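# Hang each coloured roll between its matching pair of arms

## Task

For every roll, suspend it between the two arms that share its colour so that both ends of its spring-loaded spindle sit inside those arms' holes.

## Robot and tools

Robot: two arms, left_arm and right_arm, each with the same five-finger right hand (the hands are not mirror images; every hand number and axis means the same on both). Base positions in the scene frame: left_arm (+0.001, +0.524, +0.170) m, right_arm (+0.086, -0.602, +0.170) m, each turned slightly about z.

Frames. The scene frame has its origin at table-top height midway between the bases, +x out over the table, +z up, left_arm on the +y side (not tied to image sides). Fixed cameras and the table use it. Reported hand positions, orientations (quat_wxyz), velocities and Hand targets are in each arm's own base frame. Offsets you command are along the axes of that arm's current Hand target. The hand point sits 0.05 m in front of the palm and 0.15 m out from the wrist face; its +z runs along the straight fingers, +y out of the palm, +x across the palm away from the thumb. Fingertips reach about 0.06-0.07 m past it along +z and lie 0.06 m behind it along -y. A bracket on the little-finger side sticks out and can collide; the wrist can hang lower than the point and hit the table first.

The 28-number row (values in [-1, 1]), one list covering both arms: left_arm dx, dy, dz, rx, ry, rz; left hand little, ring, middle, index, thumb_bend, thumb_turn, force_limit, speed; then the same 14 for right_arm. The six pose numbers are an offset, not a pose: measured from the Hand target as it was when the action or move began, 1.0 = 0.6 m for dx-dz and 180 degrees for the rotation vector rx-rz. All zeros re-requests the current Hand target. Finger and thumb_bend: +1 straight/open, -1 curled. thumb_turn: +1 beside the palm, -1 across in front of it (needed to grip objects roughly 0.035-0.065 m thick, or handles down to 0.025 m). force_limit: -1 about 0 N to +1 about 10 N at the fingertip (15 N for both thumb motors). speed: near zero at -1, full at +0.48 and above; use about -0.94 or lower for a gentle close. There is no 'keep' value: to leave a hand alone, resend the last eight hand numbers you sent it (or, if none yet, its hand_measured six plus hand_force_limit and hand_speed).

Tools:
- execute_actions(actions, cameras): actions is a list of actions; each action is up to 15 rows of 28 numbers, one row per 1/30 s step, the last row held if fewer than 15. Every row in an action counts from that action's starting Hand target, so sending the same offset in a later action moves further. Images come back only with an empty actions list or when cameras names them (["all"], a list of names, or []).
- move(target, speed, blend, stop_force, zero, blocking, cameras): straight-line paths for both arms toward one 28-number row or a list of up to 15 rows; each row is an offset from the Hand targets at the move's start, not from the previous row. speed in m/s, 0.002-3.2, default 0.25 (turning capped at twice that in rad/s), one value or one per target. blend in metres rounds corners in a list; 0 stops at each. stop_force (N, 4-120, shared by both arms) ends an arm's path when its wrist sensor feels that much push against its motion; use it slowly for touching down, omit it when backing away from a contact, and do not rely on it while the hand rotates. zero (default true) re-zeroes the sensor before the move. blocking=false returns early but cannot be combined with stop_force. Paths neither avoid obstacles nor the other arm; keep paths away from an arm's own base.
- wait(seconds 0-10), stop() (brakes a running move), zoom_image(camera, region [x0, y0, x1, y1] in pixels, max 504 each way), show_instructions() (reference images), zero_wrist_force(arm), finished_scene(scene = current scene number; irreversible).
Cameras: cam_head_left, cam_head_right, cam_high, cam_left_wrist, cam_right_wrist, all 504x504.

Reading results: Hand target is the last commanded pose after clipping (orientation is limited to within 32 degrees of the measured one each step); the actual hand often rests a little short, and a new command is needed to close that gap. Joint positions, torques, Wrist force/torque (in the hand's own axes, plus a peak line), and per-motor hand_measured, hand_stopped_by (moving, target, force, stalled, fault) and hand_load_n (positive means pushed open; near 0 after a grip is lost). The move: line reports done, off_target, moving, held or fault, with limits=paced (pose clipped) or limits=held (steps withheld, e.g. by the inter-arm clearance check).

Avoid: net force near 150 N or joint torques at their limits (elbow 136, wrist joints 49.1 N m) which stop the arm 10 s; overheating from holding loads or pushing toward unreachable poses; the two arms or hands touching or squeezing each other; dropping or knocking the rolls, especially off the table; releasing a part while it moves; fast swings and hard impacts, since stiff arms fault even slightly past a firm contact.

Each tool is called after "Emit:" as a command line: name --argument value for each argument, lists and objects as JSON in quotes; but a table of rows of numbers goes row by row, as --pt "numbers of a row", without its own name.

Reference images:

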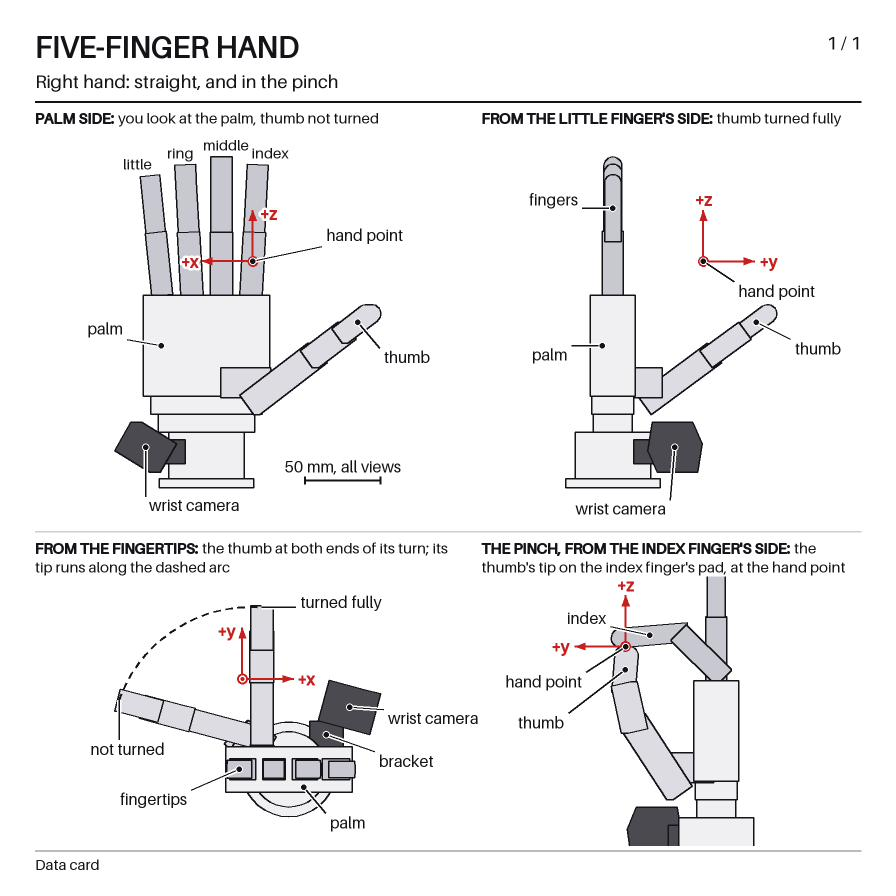

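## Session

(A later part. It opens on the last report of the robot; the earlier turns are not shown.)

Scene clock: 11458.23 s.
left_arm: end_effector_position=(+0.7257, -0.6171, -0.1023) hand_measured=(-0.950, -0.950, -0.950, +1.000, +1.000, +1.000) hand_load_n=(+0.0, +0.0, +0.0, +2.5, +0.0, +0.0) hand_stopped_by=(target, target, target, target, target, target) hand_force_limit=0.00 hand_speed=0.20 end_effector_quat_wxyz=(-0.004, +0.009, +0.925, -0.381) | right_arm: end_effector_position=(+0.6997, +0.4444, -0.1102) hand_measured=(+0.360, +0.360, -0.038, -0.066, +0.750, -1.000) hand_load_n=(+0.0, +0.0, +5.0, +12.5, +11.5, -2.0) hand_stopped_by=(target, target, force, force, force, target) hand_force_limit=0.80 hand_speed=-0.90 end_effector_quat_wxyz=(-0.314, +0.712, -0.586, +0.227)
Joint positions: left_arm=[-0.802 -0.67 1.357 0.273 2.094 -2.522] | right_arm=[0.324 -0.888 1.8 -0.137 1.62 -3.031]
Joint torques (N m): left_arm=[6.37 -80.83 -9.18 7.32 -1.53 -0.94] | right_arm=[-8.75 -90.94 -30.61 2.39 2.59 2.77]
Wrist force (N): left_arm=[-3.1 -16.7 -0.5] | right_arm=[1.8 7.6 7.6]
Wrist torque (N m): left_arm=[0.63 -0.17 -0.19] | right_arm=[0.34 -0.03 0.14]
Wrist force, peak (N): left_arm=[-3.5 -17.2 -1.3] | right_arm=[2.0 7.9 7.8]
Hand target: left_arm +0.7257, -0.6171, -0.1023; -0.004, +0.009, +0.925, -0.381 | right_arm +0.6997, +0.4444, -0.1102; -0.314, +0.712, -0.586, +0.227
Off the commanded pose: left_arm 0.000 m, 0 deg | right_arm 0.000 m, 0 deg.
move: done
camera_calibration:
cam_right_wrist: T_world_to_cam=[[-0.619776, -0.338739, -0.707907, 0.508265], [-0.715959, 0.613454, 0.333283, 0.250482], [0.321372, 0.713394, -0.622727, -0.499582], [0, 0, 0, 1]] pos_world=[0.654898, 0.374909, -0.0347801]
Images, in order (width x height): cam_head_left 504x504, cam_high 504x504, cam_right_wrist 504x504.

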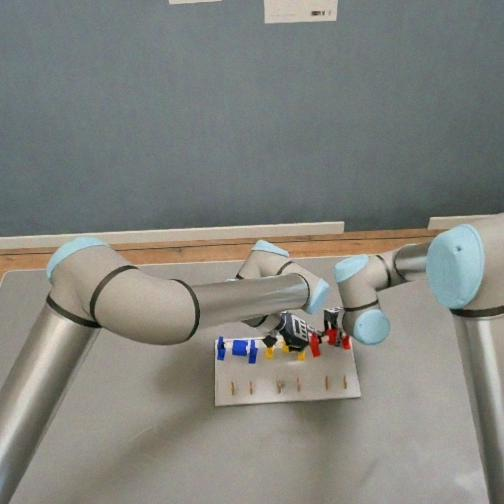

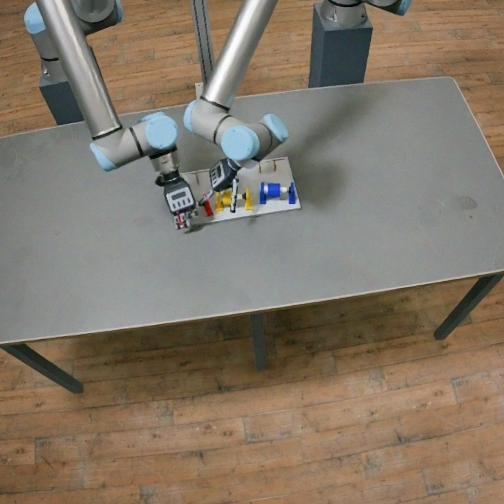

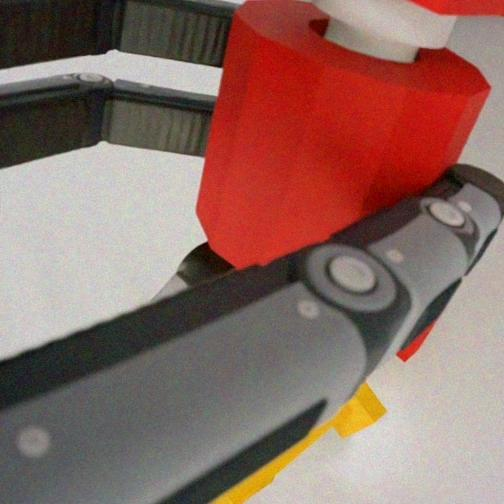

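Emit:
move --pt "0 0 0 0 0 0 -0.95 -0.95 -0.95 1 1 1 0 0.2 -0.00088 0.00288 -0.00288 -0.00075 -0.01189 -0.01168 0.36 0.36 -0.33 -0.33 -0.03 -1 0.8 -0.9" --speed 0.02 --cameras '["cam_high","cam_head_left","cam_right_wrist"]'

Emit:
zoom_image --camera "cam_high" --region '[184, 186, 218, 220]'

Emit:
zoom_image --camera "cam_head_left" --region '[305, 318, 355, 354]'

Scene clock: 11483.73 s.
left_arm: end_effector_position=(+0.7257, -0.6171, -0.1023) hand_measured=(-0.950, -0.950, -0.950, +1.000, +1.000, +1.000) hand_load_n=(+0.0, +0.0, +0.0, +1.0, +0.0, +0.0) hand_stopped_by=(target, target, target, target, target, target) hand_force_limit=0.00 hand_speed=0.20 end_effector_quat_wxyz=(-0.004, +0.009, +0.925, -0.381) | right_arm: end_effector_position=(+0.6972, +0.4444, -0.1102) hand_measured=(+0.360, +0.360, -0.038, -0.066, +0.750, -1.000) hand_load_n=(+0.0, +0.0, +5.0, +16.0, +11.0, +2.0) hand_stopped_by=(target, target, force, force, force, target) hand_force_limit=0.80 hand_speed=-0.90 end_effector_quat_wxyz=(-0.320, +0.727, -0.567, +0.219)
Joint positions: left_arm=[-0.802 -0.67 1.357 0.273 2.094 -2.522] | right_arm=[0.313 -0.891 1.806 -0.141 1.574 -3.076]
Joint torques (N m): left_arm=[-7.15 -91.41 -16.64 6.61 -1.84 -2.32] | right_arm=[-7.44 -100.74 -21.32 0.94 1.8 3.41]
Wrist force (N): left_arm=[-1.8 -9.2 0.5] | right_arm=[1.5 5.4 10.7]
Wrist torque (N m): left_arm=[0.13 -0.11 -0.11] | right_arm=[0.33 0.01 0.36]
Wrist force, peak (N): left_arm=[-3.3 -17.1 -1.0] | right_arm=[3.7 5.7 11.7]
Hand target: left_arm +0.7257, -0.6171, -0.1023; -0.004, +0.009, +0.925, -0.381 | right_arm +0.6972, +0.4444, -0.1102; -0.320, +0.727, -0.567, +0.219
Off the commanded pose: left_arm 0.000 m, 0 deg | right_arm 0.000 m, 0 deg.
move: done
camera_calibration:
cam_right_wrist: T_world_to_cam=[[-0.601001, -0.371091, -0.707876, 0.508016], [-0.747369, 0.574826, 0.333189, 0.287728], [0.283262, 0.729292, -0.622813, -0.479317], [0, 0, 0, 1]] pos_world=[0.656129, 0.372689, -0.0347799]
Images, in order (width x height): cam_head_left 504x504, cam_high 504x504, cam_right_wrist 504x504.

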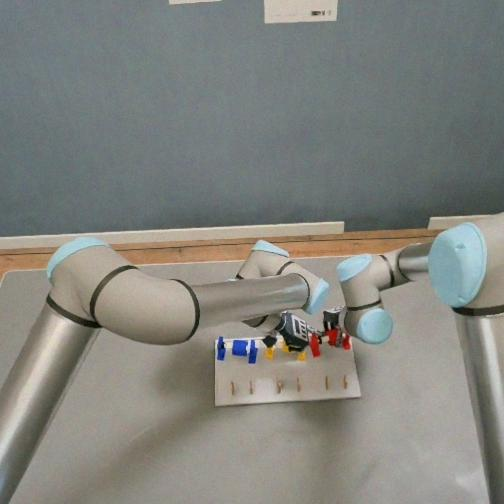

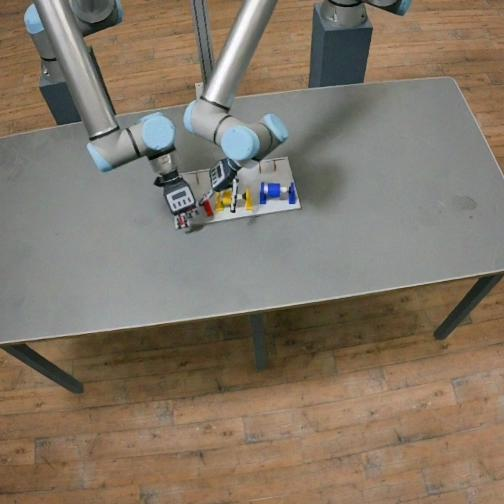

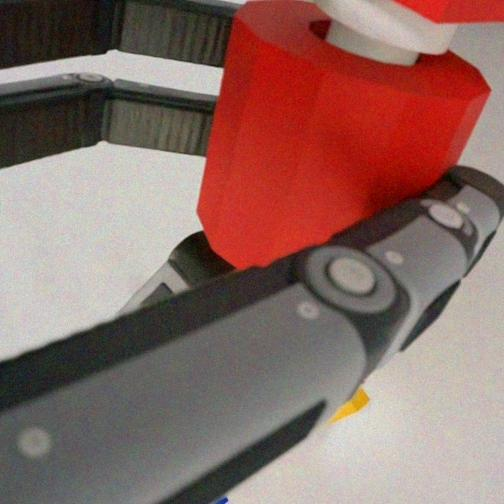

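Scaled by 14.824 from the camera's 504x504 image, which has a finer 720x720 frame.

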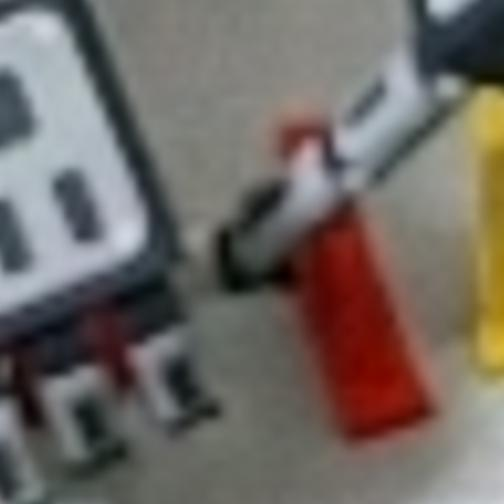

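Scaled by 10.080 from the camera's 504x504 image, which has a finer 720x720 frame.

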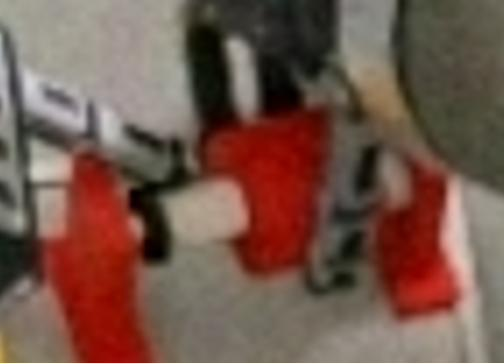

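Emit:
move --pt "0 0 0 0 0 0 -0.95 -0.95 -0.95 1 1 1 0 0.2 -0.00088 0.00288 -0.00288 -0.00075 -0.01189 -0.01168 0.36 0.36 -0.33 -0.33 -0.03 -1 0.8 -0.9" --speed 0.02 --cameras '["cam_high","cam_head_left","cam_right_wrist"]'

Emit:
zoom_image --camera "cam_high" --region '[184, 186, 218, 220]'

Emit:
zoom_image --camera "cam_head_left" --region '[305, 318, 355, 354]'

Scene clock: 11491.50 s.
left_arm: end_effector_position=(+0.7257, -0.6171, -0.1023) hand_measured=(-0.950, -0.950, -0.950, +1.000, +1.000, +1.000) hand_load_n=(+0.0, +0.0, +0.0, +0.0, +0.0, -0.5) hand_stopped_by=(target, target, target, target, target, target) hand_force_limit=0.00 hand_speed=0.20 end_effector_quat_wxyz=(-0.004, +0.009, +0.925, -0.381) | right_arm: end_effector_position=(+0.6947, +0.4443, -0.1102) hand_measured=(+0.360, +0.360, -0.038, -0.066, +0.750, -1.000) hand_load_n=(+0.0, +0.0, +5.0, +15.0, +11.0, +2.0) hand_stopped_by=(target, target, force, force, force, target) hand_force_limit=0.80 hand_speed=-0.90 end_effector_quat_wxyz=(-0.326, +0.742, -0.548, +0.210)
Joint positions: left_arm=[-0.802 -0.67 1.357 0.273 2.094 -2.522] | right_arm=[0.302 -0.893 1.811 -0.143 1.529 -3.121]
Joint torques (N m): left_arm=[-11.28 -89.72 -26.57 2.79 -1.83 -2.1] | right_arm=[-7.23 -92.68 -15.33 1.9 2.5 3.02]
Wrist force (N): left_arm=[-0.2 -1.4 -0.7] | right_arm=[-2.8 -1.9 4.4]
Wrist torque (N m): left_arm=[-0.16 0.07 0.01] | right_arm=[0.31 0.02 0.36]
Wrist force, peak (N): left_arm=[-1.6 -9.8 0.8] | right_arm=[0.9 5.6 10.7]
Hand target: left_arm +0.7257, -0.6171, -0.1023; -0.004, +0.009, +0.925, -0.381 | right_arm +0.6947, +0.4443, -0.1102; -0.326, +0.741, -0.548, +0.210
Off the commanded pose: left_arm 0.000 m, 0 deg | right_arm 0.000 m, 0 deg.
move: done
camera_calibration:
cam_right_wrist: T_world_to_cam=[[-0.58077, -0.402088, -0.707836, 0.50617], [-0.776412, 0.534977, 0.333141, 0.323848], [0.244724, 0.743051, -0.622885, -0.457835], [0, 0, 0, 1]] pos_world=[0.657451, 0.370469, -0.0347799]
Images, in order (width x height): cam_head_left 504x504, cam_high 504x504, cam_right_wrist 504x504.

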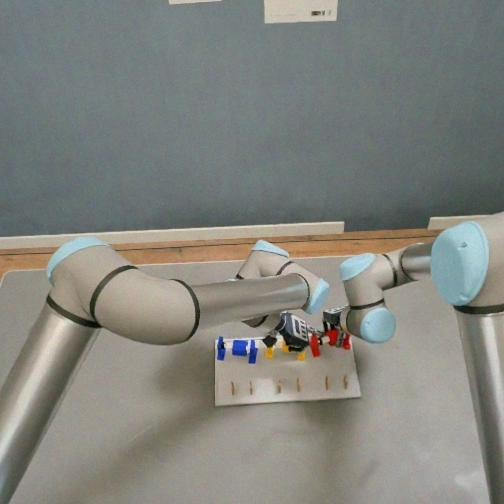

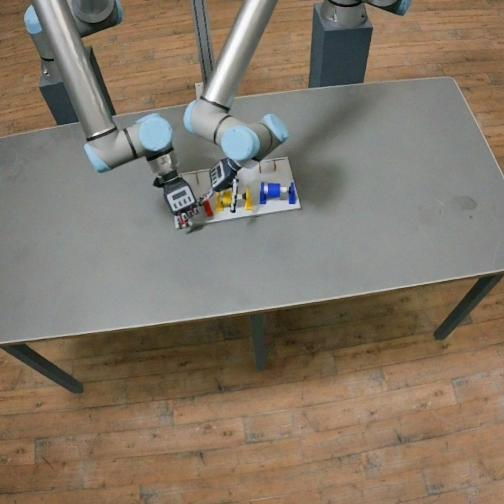

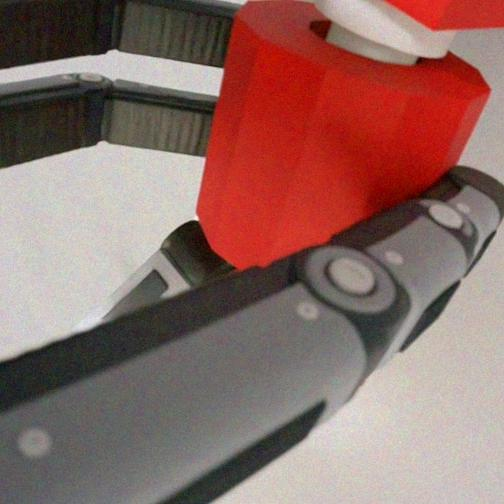

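Scaled by 14.824 from the camera's 504x504 image, which has a finer 720x720 frame.

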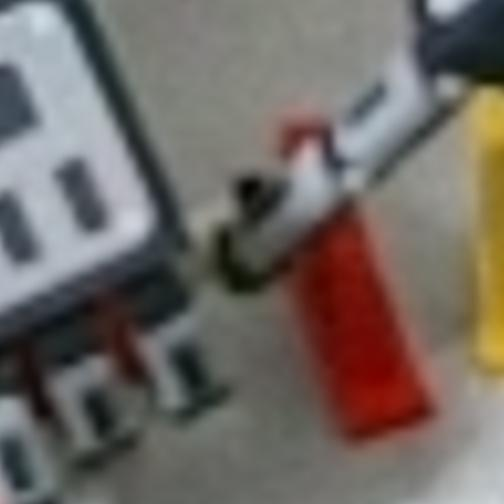

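Scaled by 10.080 from the camera's 504x504 image, which has a finer 720x720 frame.

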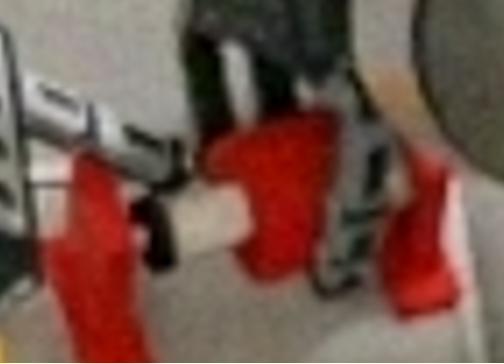

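Emit:
execute_actions --actions '[]' --cameras '["cam_high","cam_head_left","cam_head_right","cam_left_wrist"]'

Emit:
zoom_image --camera "cam_high" --region '[192, 190, 214, 212]'

Emit:
zoom_image --camera "cam_head_right" --region '[310, 318, 360, 354]'

Emit:
zoom_image --camera "cam_head_left" --region '[308, 328, 338, 350]'

Scene clock: 11509.07 s.
left_arm: end_effector_position=(+0.7257, -0.6171, -0.1023) hand_measured=(-0.950, -0.950, -0.950, +1.000, +1.000, +1.000) hand_load_n=(+0.0, +0.0, +0.0, +0.0, +0.0, +0.0) hand_stopped_by=(target, target, target, target, target, target) hand_force_limit=0.00 hand_speed=0.20 end_effector_quat_wxyz=(-0.004, +0.009, +0.925, -0.381) | right_arm: end_effector_position=(+0.6947, +0.4443, -0.1102) hand_measured=(+0.360, +0.360, -0.038, -0.066, +0.750, -1.000) hand_load_n=(+0.0, +0.0, +5.0, +15.0, +11.0, +2.0) hand_stopped_by=(target, target, force, force, force, target) hand_force_limit=0.80 hand_speed=-0.90 end_effector_quat_wxyz=(-0.326, +0.741, -0.548, +0.210)
Joint positions: left_arm=[-0.802 -0.67 1.357 0.273 2.094 -2.522] | right_arm=[0.302 -0.893 1.811 -0.143 1.529 -3.12]
Joint velocities: within noise
Joint torques (N m): left_arm=[-11.39 -89.48 -27.06 2.85 -1.64 -2.24] | right_arm=[19.4 -83.75 -30.6 3.58 3.13 3.84]
Wrist force (N): left_arm=[0.0 -1.5 -0.2] | right_arm=[-2.3 -2.2 4.5]
Wrist torque (N m): left_arm=[-0.18 0.01 0.02] | right_arm=[0.29 0.00 0.29]
Wrist force, peak (N): left_arm=[-0.2 -1.9 -0.3] | right_arm=[-3.3 -1.8 4.8]
Hand target: left_arm +0.7257, -0.6171, -0.1023; -0.004, +0.009, +0.925, -0.381 | right_arm +0.6947, +0.4443, -0.1102; -0.326, +0.741, -0.548, +0.210
Off the commanded pose: left_arm 0.000 m, 0 deg | right_arm 0.000 m, 0 deg.
camera_calibration:
cam_left_wrist: T_world_to_cam=[[-0.242125, 0.678667, -0.693388, 0.520929], [0.803697, 0.540651, 0.248528, -0.23134], [0.543549, -0.497099, -0.676348, -0.653454], [0, 0, 0, 1]] pos_world=[0.667242, -0.553294, -0.0232618]
Images, in order (width x height): cam_head_left 504x504, cam_head_right 504x504, cam_high 504x504, cam_left_wrist 504x504.

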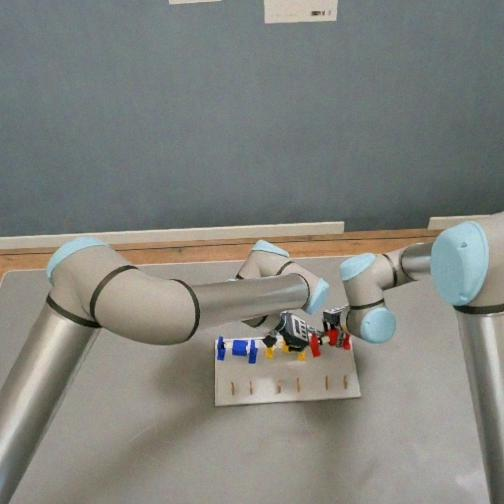

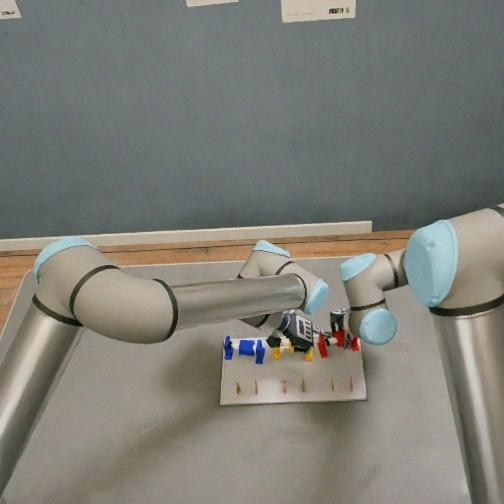

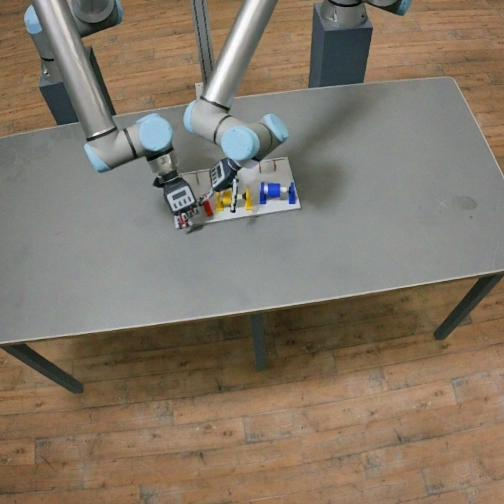

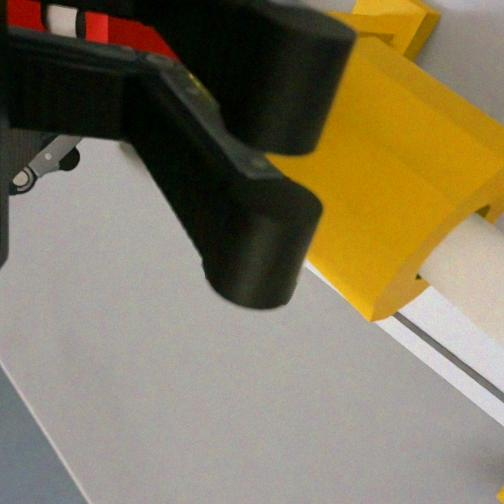

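Scaled by 22.909 from the camera's 504x504 image, which has a finer 720x720 frame.

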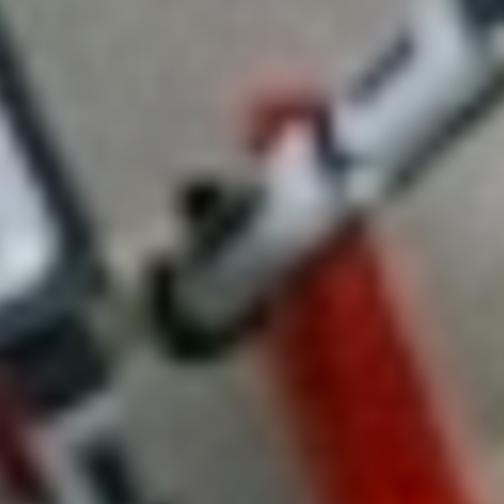

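Scaled by 10.080 from the camera's 504x504 image, which has a finer 720x720 frame.

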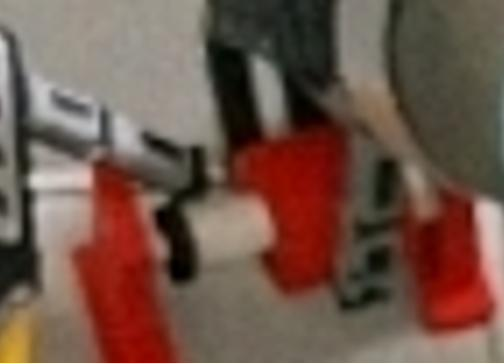

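Scaled by 16.800 from the camera's 504x504 image, which has a finer 720x720 frame.

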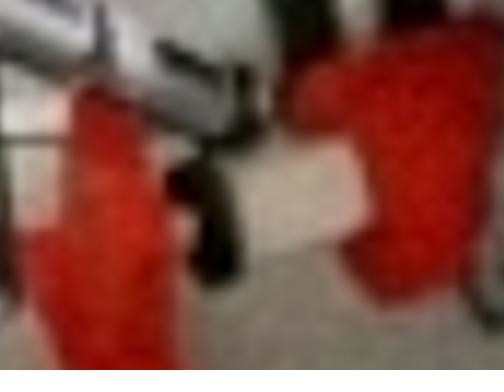

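Emit:
move --pt "0.0004 -0.00929 -0.03773 0 0 0 -0.95 -0.95 -0.95 1 1 1 0 0.2 0.0001 0.00389 0.00389 0 0.01562 -0.01582 0.36 0.36 -0.33 -0.33 -0.03 -1 0.8 -0.9" --pt "0.0008 -0.01858 -0.07546 0 0 0 -0.95 -0.95 -0.95 1 1 1 0 0.2 0.00123 0.00105 0.00671 0.00077 0.02751 -0.00417 0.36 0.36 -0.33 -0.33 -0.03 -1 0.8 -0.9" --speed 0.03 --cameras '["cam_high","cam_head_left","cam_right_wrist"]'

Emit:
zoom_image --camera "cam_high" --region '[184, 186, 218, 220]'

Emit:
zoom_image --camera "cam_head_left" --region '[305, 318, 355, 354]'

Scene clock: 11569.70 s.
left_arm: end_effector_position=(+0.7257, -0.5929, -0.0622) hand_measured=(-0.950, -0.950, -0.950, +1.000, +1.000, +1.000) hand_load_n=(+0.0, +0.0, +0.0, +0.0, +0.0, +0.0) hand_stopped_by=(target, target, target, target, target, target) hand_force_limit=0.00 hand_speed=0.20 end_effector_quat_wxyz=(-0.004, +0.009, +0.925, -0.381) | right_arm: end_effector_position=(+0.6972, +0.4445, -0.1135) hand_measured=(+0.360, +0.360, -0.038, -0.066, +0.750, -1.000) hand_load_n=(+0.0, +0.0, +3.0, +8.5, +12.5, -1.5) hand_stopped_by=(target, target, force, force, force, target) hand_force_limit=0.80 hand_speed=-0.90 end_effector_quat_wxyz=(-0.301, +0.735, -0.556, +0.245)
Joint positions: left_arm=[-0.781 -0.727 1.387 0.31 2.106 -2.503] | right_arm=[0.338 -0.884 1.796 -0.136 1.641 -3.108]
Joint torques (N m): left_arm=[3.49 -79.77 -31.05 0.8 0.79 0.32] | right_arm=[2.36 -81.92 -31.42 2.49 -2.79 -3.18]
Wrist force (N): left_arm=[0.2 -1.6 -0.4] | right_arm=[0.0 0.3 -2.0]
Wrist torque (N m): left_arm=[-0.21 0.02 -0.05] | right_arm=[0.15 0.00 -0.07]
Wrist force, peak (N): left_arm=[0.3 -1.7 -1.0] | right_arm=[-2.8 -2.3 5.1]
Hand target: left_arm +0.7257, -0.5931, -0.0623; -0.004, +0.009, +0.925, -0.381 | right_arm +0.6972, +0.4445, -0.1135; -0.301, +0.735, -0.556, +0.245
Off the commanded pose: left_arm 0.000 m, 0 deg | right_arm 0.000 m, 0 deg.
move: done
camera_calibration:
cam_right_wrist: T_world_to_cam=[[-0.587323, -0.417382, -0.693429, 0.518403], [-0.752956, 0.595998, 0.279005, 0.277064], [0.296831, 0.685988, -0.664313, -0.476347], [0, 0, 0, 1]] pos_world=[0.654482, 0.37801, -0.0342705]
Images, in order (width x height): cam_head_left 504x504, cam_high 504x504, cam_right_wrist 504x504.

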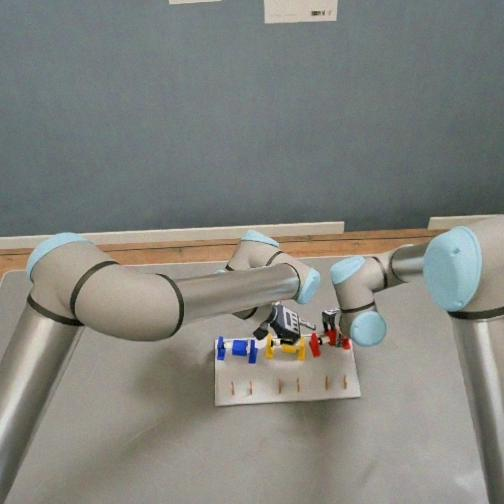

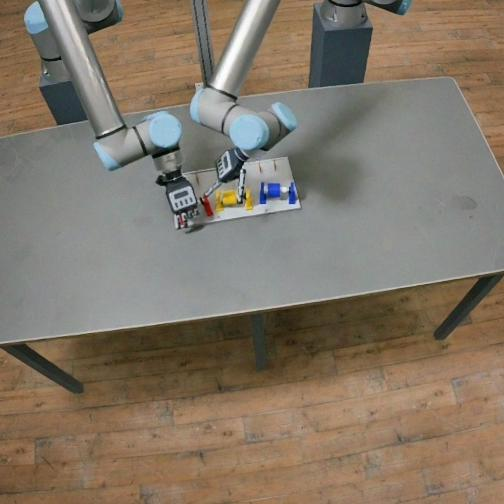

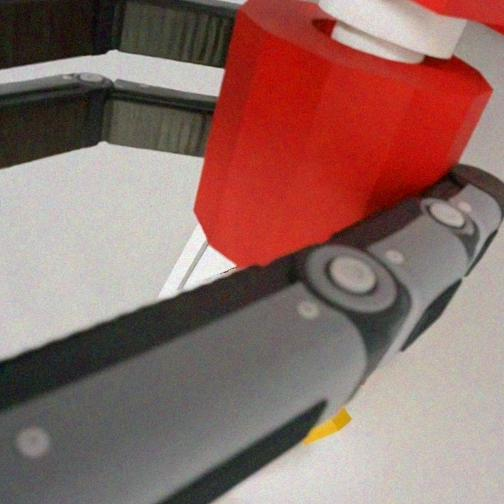

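Scaled by 14.824 from the camera's 504x504 image, which has a finer 720x720 frame.

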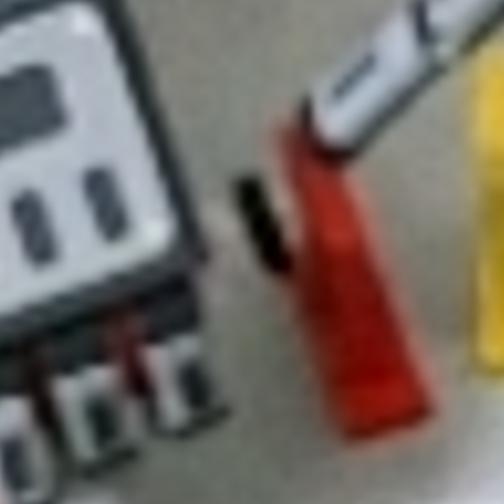

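Scaled by 10.080 from the camera's 504x504 image, which has a finer 720x720 frame.

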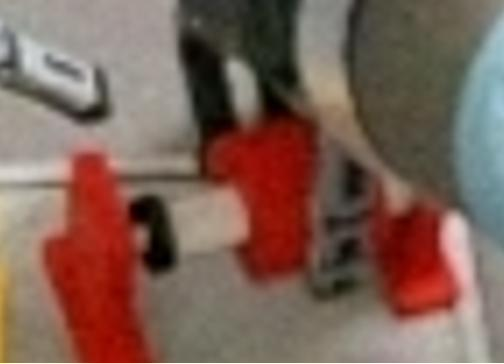

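Emit:
move --pt "0.01187 -0.01735 0.0536 0 0 0 -0.95 -0.95 -0.95 1 1 1 0 0.2 0 0 0 0 0 0 0.36 0.36 -0.33 -0.33 -0.03 -1 0.8 -0.9" --speed 0.03 --cameras '["cam_high","cam_head_left"]'

Emit:
zoom_image --camera "cam_high" --region '[184, 186, 218, 220]'

Emit:
zoom_image --camera "cam_head_left" --region '[305, 318, 355, 354]'

Scene clock: 11602.20 s.
left_arm: end_effector_position=(+0.7180, -0.6233, -0.0779) hand_measured=(-0.950, -0.950, -0.950, +1.000, +1.000, +1.000) hand_load_n=(+0.0, +0.0, +0.0, +0.0, +0.0, +0.0) hand_stopped_by=(target, target, target, target, target, target) hand_force_limit=0.00 hand_speed=0.20 end_effector_quat_wxyz=(-0.004, +0.009, +0.925, -0.381) | right_arm: end_effector_position=(+0.6972, +0.4445, -0.1135) hand_measured=(+0.360, +0.360, -0.038, -0.066, +0.750, -1.000) hand_load_n=(+0.0, +0.0, +3.5, +9.0, +12.5, -1.0) hand_stopped_by=(target, target, force, force, force, target) hand_force_limit=0.80 hand_speed=-0.90 end_effector_quat_wxyz=(-0.301, +0.735, -0.556, +0.245)
Joint positions: left_arm=[-0.814 -0.7 1.364 0.291 2.087 -2.534] | right_arm=[0.338 -0.884 1.796 -0.136 1.641 -3.108]
Joint torques (N m): left_arm=[21.35 -104.86 -24.64 2.97 0.3 1.92] | right_arm=[-19.89 -91.89 -17.7 0.27 -1.3 -3.25]
Wrist force (N): left_arm=[0.4 -1.3 0.1] | right_arm=[-0.5 0.7 -1.9]
Wrist torque (N m): left_arm=[-0.21 -0.02 0.10] | right_arm=[0.23 0.01 0.05]
Wrist force, peak (N): left_arm=[0.7 -1.9 0.0] | right_arm=[0.1 1.0 -2.7]
Hand target: left_arm +0.7180, -0.6230, -0.0778; -0.004, +0.009, +0.925, -0.381 | right_arm +0.6972, +0.4445, -0.1135; -0.301, +0.735, -0.556, +0.245
Off the commanded pose: left_arm 0.000 m, 0 deg | right_arm 0.000 m, 0 deg.
move: done
Images, in order (width x height): cam_head_left 504x504, cam_high 504x504.

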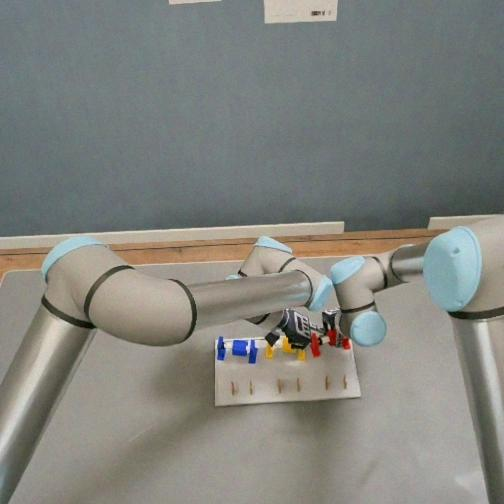

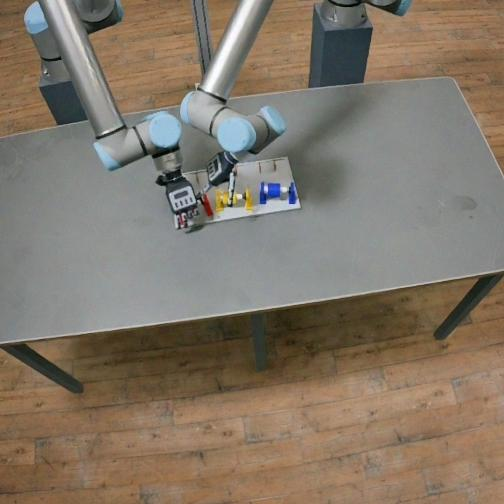

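Scaled by 14.824 from the camera's 504x504 image, which has a finer 720x720 frame.

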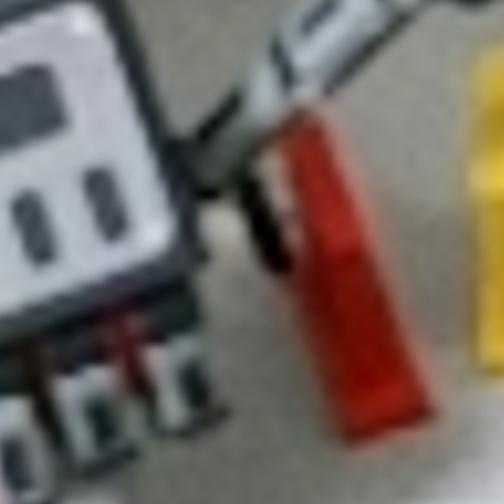

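Scaled by 10.080 from the camera's 504x504 image, which has a finer 720x720 frame.

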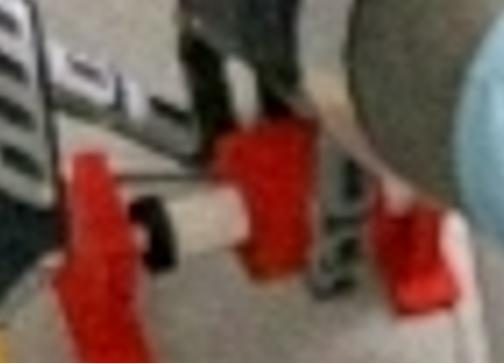

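Emit:
move --pt "-0.00123 -0.00465 0.00461 0 0 0 -0.95 -0.95 -0.95 1 1 1 0 0.2 0 0 0 0 0 0 0.36 0.36 -0.33 -0.33 -0.03 -1 0.8 -0.9" --pt "-0.00123 0.03057 0.04008 0 0 0 -0.95 -0.95 -0.95 1 1 1 0 0.2 0 0 0 0 0 0 0.36 0.36 -0.33 -0.33 -0.03 -1 0.8 -0.9" --speed '[0.01, 0.01]' --stop_force 4 --cameras '["cam_high","cam_head_left"]'

Emit:
zoom_image --camera "cam_high" --region '[184, 186, 218, 220]'

Emit:
zoom_image --camera "cam_head_left" --region '[305, 318, 355, 354]'

Scene clock: 11622.73 s.
left_arm: end_effector_position=(+0.7187, -0.6269, -0.1047) hand_measured=(-0.950, -0.950, -0.950, +1.000, +1.000, +1.000) hand_load_n=(+0.0, +0.0, +0.0, +0.5, +0.0, -0.5) hand_stopped_by=(target, target, target, target, target, target) hand_force_limit=0.00 hand_speed=0.20 end_effector_quat_wxyz=(-0.004, +0.009, +0.925, -0.381) | right_arm: end_effector_position=(+0.6972, +0.4445, -0.1135) hand_measured=(+0.360, +0.360, -0.038, -0.066, +0.750, -1.000) hand_load_n=(+0.0, +0.0, +3.5, +8.0, +12.5, -1.0) hand_stopped_by=(target, target, force, force, force, target) hand_force_limit=0.80 hand_speed=-0.90 end_effector_quat_wxyz=(-0.301, +0.735, -0.556, +0.245)
Joint positions: left_arm=[-0.816 -0.669 1.359 0.263 2.086 -2.536] | right_arm=[0.338 -0.884 1.796 -0.136 1.641 -3.108]
Joint torques (N m): left_arm=[-7.72 -110.38 -31.88 5.14 -0.64 1.32] | right_arm=[-18.95 -91.61 -21.03 0.44 -1.43 -3.15]
Wrist force (N): left_arm=[-0.3 -2.4 -1.3] | right_arm=[0.3 1.4 -2.0]
Wrist torque (N m): left_arm=[-0.16 0.00 0.04] | right_arm=[0.20 -0.03 0.08]
Wrist force, peak (N): left_arm=[-1.1 -3.8 -4.7] | right_arm=[0.1 2.1 -1.8]
Hand target: left_arm +0.7187, -0.6269, -0.1047; -0.004, +0.009, +0.925, -0.381 (not the last commanded pose) | right_arm +0.6972, +0.4445, -0.1135; -0.301, +0.735, -0.556, +0.245
Off the commanded pose: left_arm 0.003 m, 0 deg | right_arm 0.000 m, 0 deg.
move: contact (left_arm); path passed 1 of 2 targets
Images, in order (width x height): cam_head_left 504x504, cam_high 504x504.

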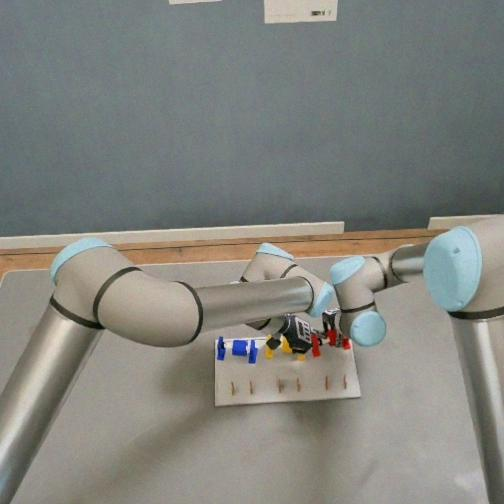

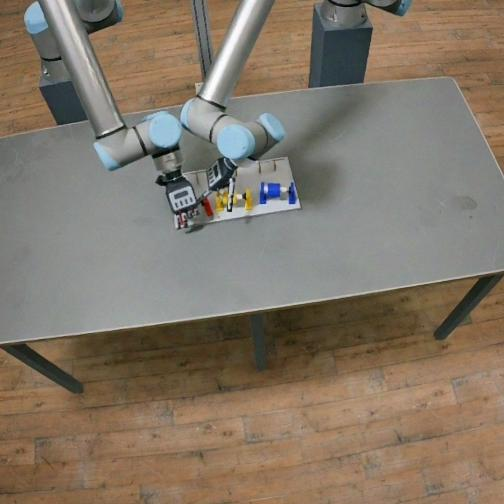

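Scaled by 14.824 from the camera's 504x504 image, which has a finer 720x720 frame.

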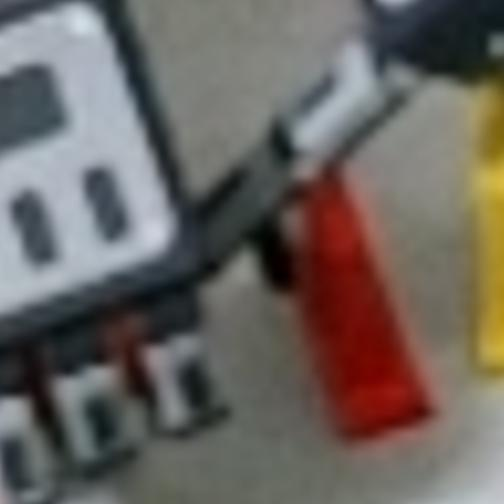

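Scaled by 10.080 from the camera's 504x504 image, which has a finer 720x720 frame.

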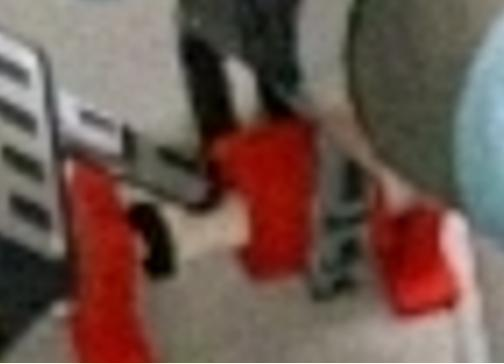

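Emit:
move --pt "0.001 -0.01 -0.04 0 0 0 -0.95 -0.95 -0.95 1 1 1 0 0.2 0 0 0 0 0 0 0.36 0.36 -0.33 -0.33 -0.03 -1 0.8 -0.9" --pt "0.0 -0.02 -0.26 0 0 0 -0.95 -0.95 -0.95 1 1 1 0 0.2 0 0 0 0 0 0 0.36 0.36 -0.33 -0.33 -0.03 -1 0.8 -0.9" --speed 0.08 --blend '[0.005,0]' --cameras '["cam_high","cam_head_left","cam_head_right","cam_left_wrist"]'

Emit:
zoom_image --camera "cam_high" --region '[192, 190, 214, 212]'

Emit:
zoom_image --camera "cam_head_right" --region '[314, 326, 344, 348]'

Emit:
zoom_image --camera "cam_head_left" --region '[308, 328, 338, 350]'

Emit:
zoom_image --camera "cam_high" --region '[278, 174, 304, 208]'

Emit:
zoom_image --camera "cam_head_left" --region '[212, 332, 242, 364]'

Scene clock: 11673.20 s.
left_arm: end_effector_position=(+0.7207, -0.5253, +0.0146) hand_measured=(-0.950, -0.950, -0.950, +1.000, +1.000, +1.000) hand_load_n=(+0.0, +0.0, +0.0, +0.0, +0.0, -0.5) hand_stopped_by=(target, target, target, target, target, target) hand_force_limit=0.00 hand_speed=0.20 end_effector_quat_wxyz=(-0.004, +0.009, +0.925, -0.381) end_effector_velocity=(+0.001, -0.003, -0.002) end_effector_angular_velocity=(-0.002, -0.002, +0.000) | right_arm: end_effector_position=(+0.6972, +0.4445, -0.1135) hand_measured=(+0.360, +0.360, -0.038, -0.066, +0.750, -1.000) hand_load_n=(+0.0, +0.0, +3.0, +8.5, +13.0, -1.0) hand_stopped_by=(target, target, force, force, force, target) hand_force_limit=0.80 hand_speed=-0.90 end_effector_quat_wxyz=(-0.301, +0.735, -0.556, +0.245)
Joint positions: left_arm=[-0.723 -0.85 1.465 0.386 2.138 -2.446] | right_arm=[0.338 -0.884 1.796 -0.136 1.641 -3.108]
Joint velocities: left_arm=[-0.002 0.003 -0.002 -0.005 0 -0.002] | right_arm=[within noise]
Joint torques (N m): left_arm=[-15.08 -74.46 -38.61 0.21 -1.29 -2.98] | right_arm=[-19.85 -92.96 -34.64 0.44 -1.66 -2.86]
Wrist force (N): left_arm=[0.6 -1.5 -0.2] | right_arm=[0.1 1.1 -2.1]
Wrist torque (N m): left_arm=[-0.21 -0.05 -0.01] | right_arm=[0.18 0.00 0.05]
Wrist force, peak (N): left_arm=[-0.4 -2.4 -1.4] | right_arm=[-0.3 2.0 -2.0]
Hand target: left_arm +0.7207, -0.5256, +0.0145; -0.004, +0.009, +0.925, -0.381 | right_arm +0.6972, +0.4445, -0.1135; -0.301, +0.735, -0.556, +0.245
Off the commanded pose: left_arm 0.000 m, 0 deg | right_arm 0.000 m, 0 deg.
move: done
camera_calibration:
cam_left_wrist: T_world_to_cam=[[-0.242199, 0.678677, -0.693352, 0.538525], [0.8037, 0.54067, 0.248481, -0.305995], [0.543513, -0.497065, -0.676403, -0.525992], [0, 0, 0, 1]] pos_world=[0.662242, -0.461495, 0.0936386]
Images, in order (width x height): cam_head_left 504x504, cam_head_right 504x504, cam_high 504x504, cam_left_wrist 504x504.

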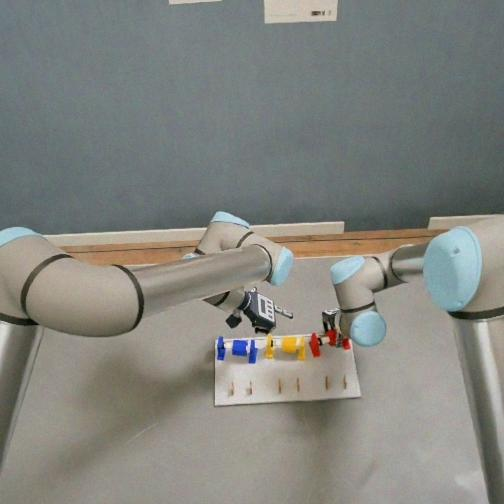

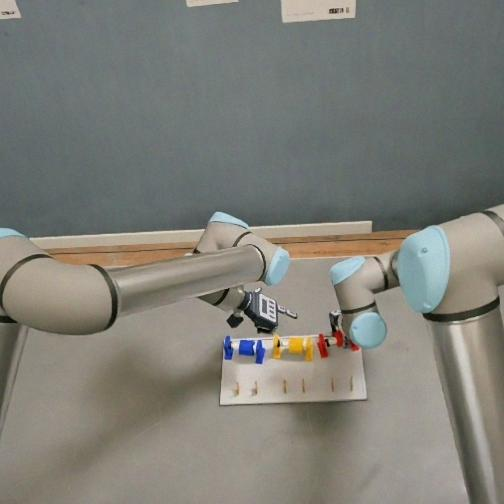

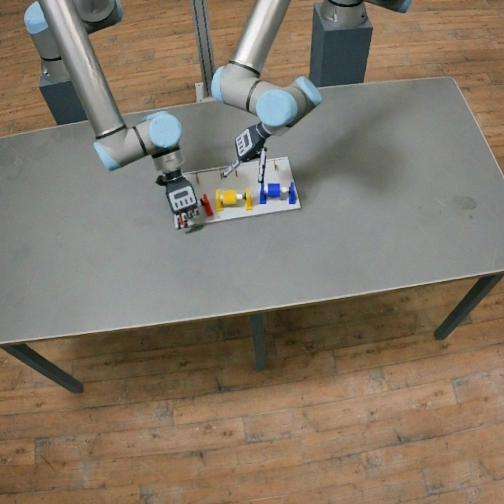

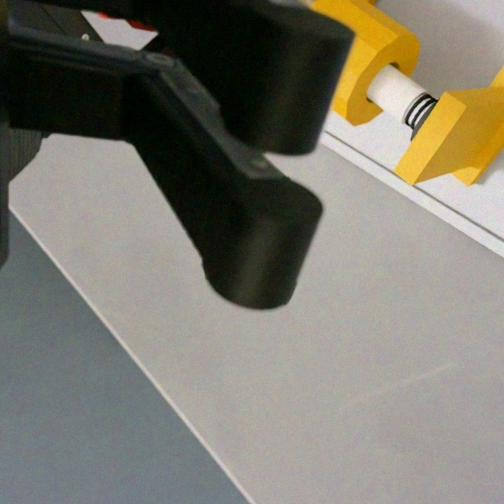

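Scaled by 22.909 from the camera's 504x504 image, which has a finer 720x720 frame.

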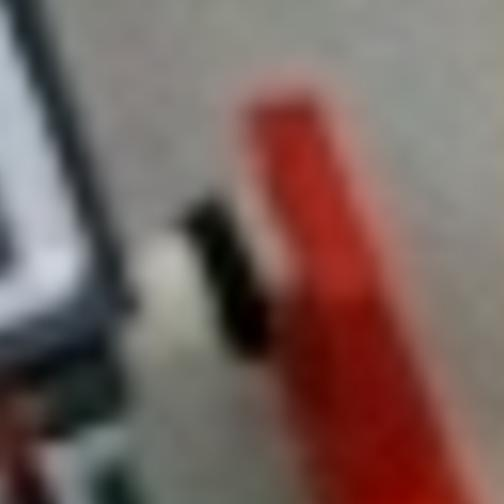

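Scaled by 16.800 from the camera's 504x504 image, which has a finer 720x720 frame.

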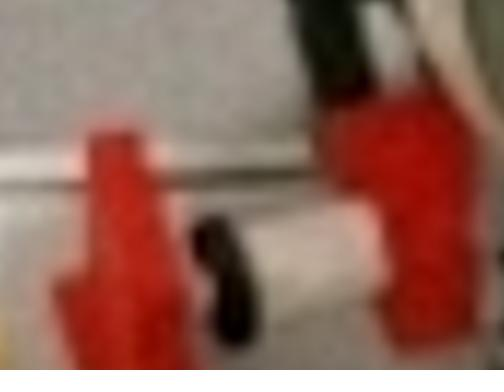

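Scaled by 16.800 from the camera's 504x504 image, which has a finer 720x720 frame.

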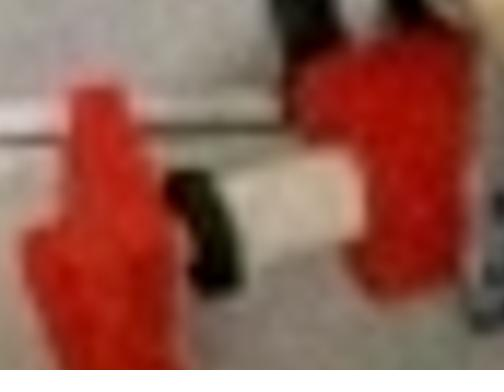

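Scaled by 14.824 from the camera's 504x504 image, which has a finer 720x720 frame.

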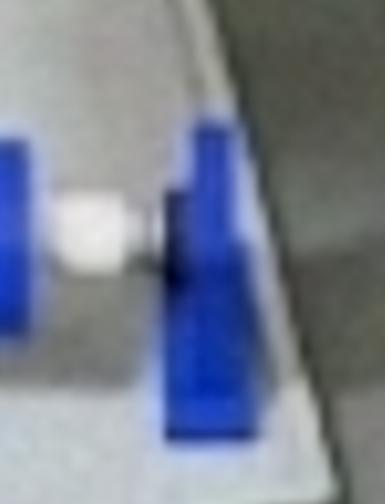

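Scaled by 15.750 from the camera's 504x504 image, which has a finer 720x720 frame.

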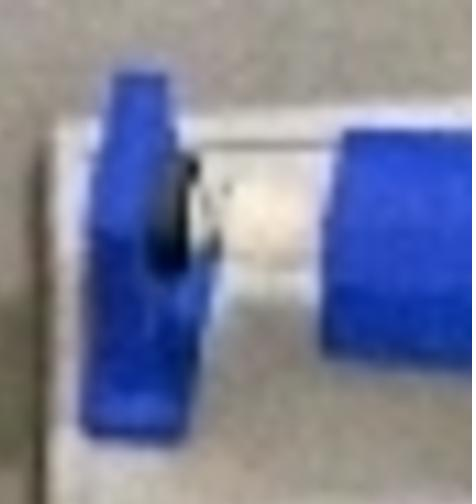

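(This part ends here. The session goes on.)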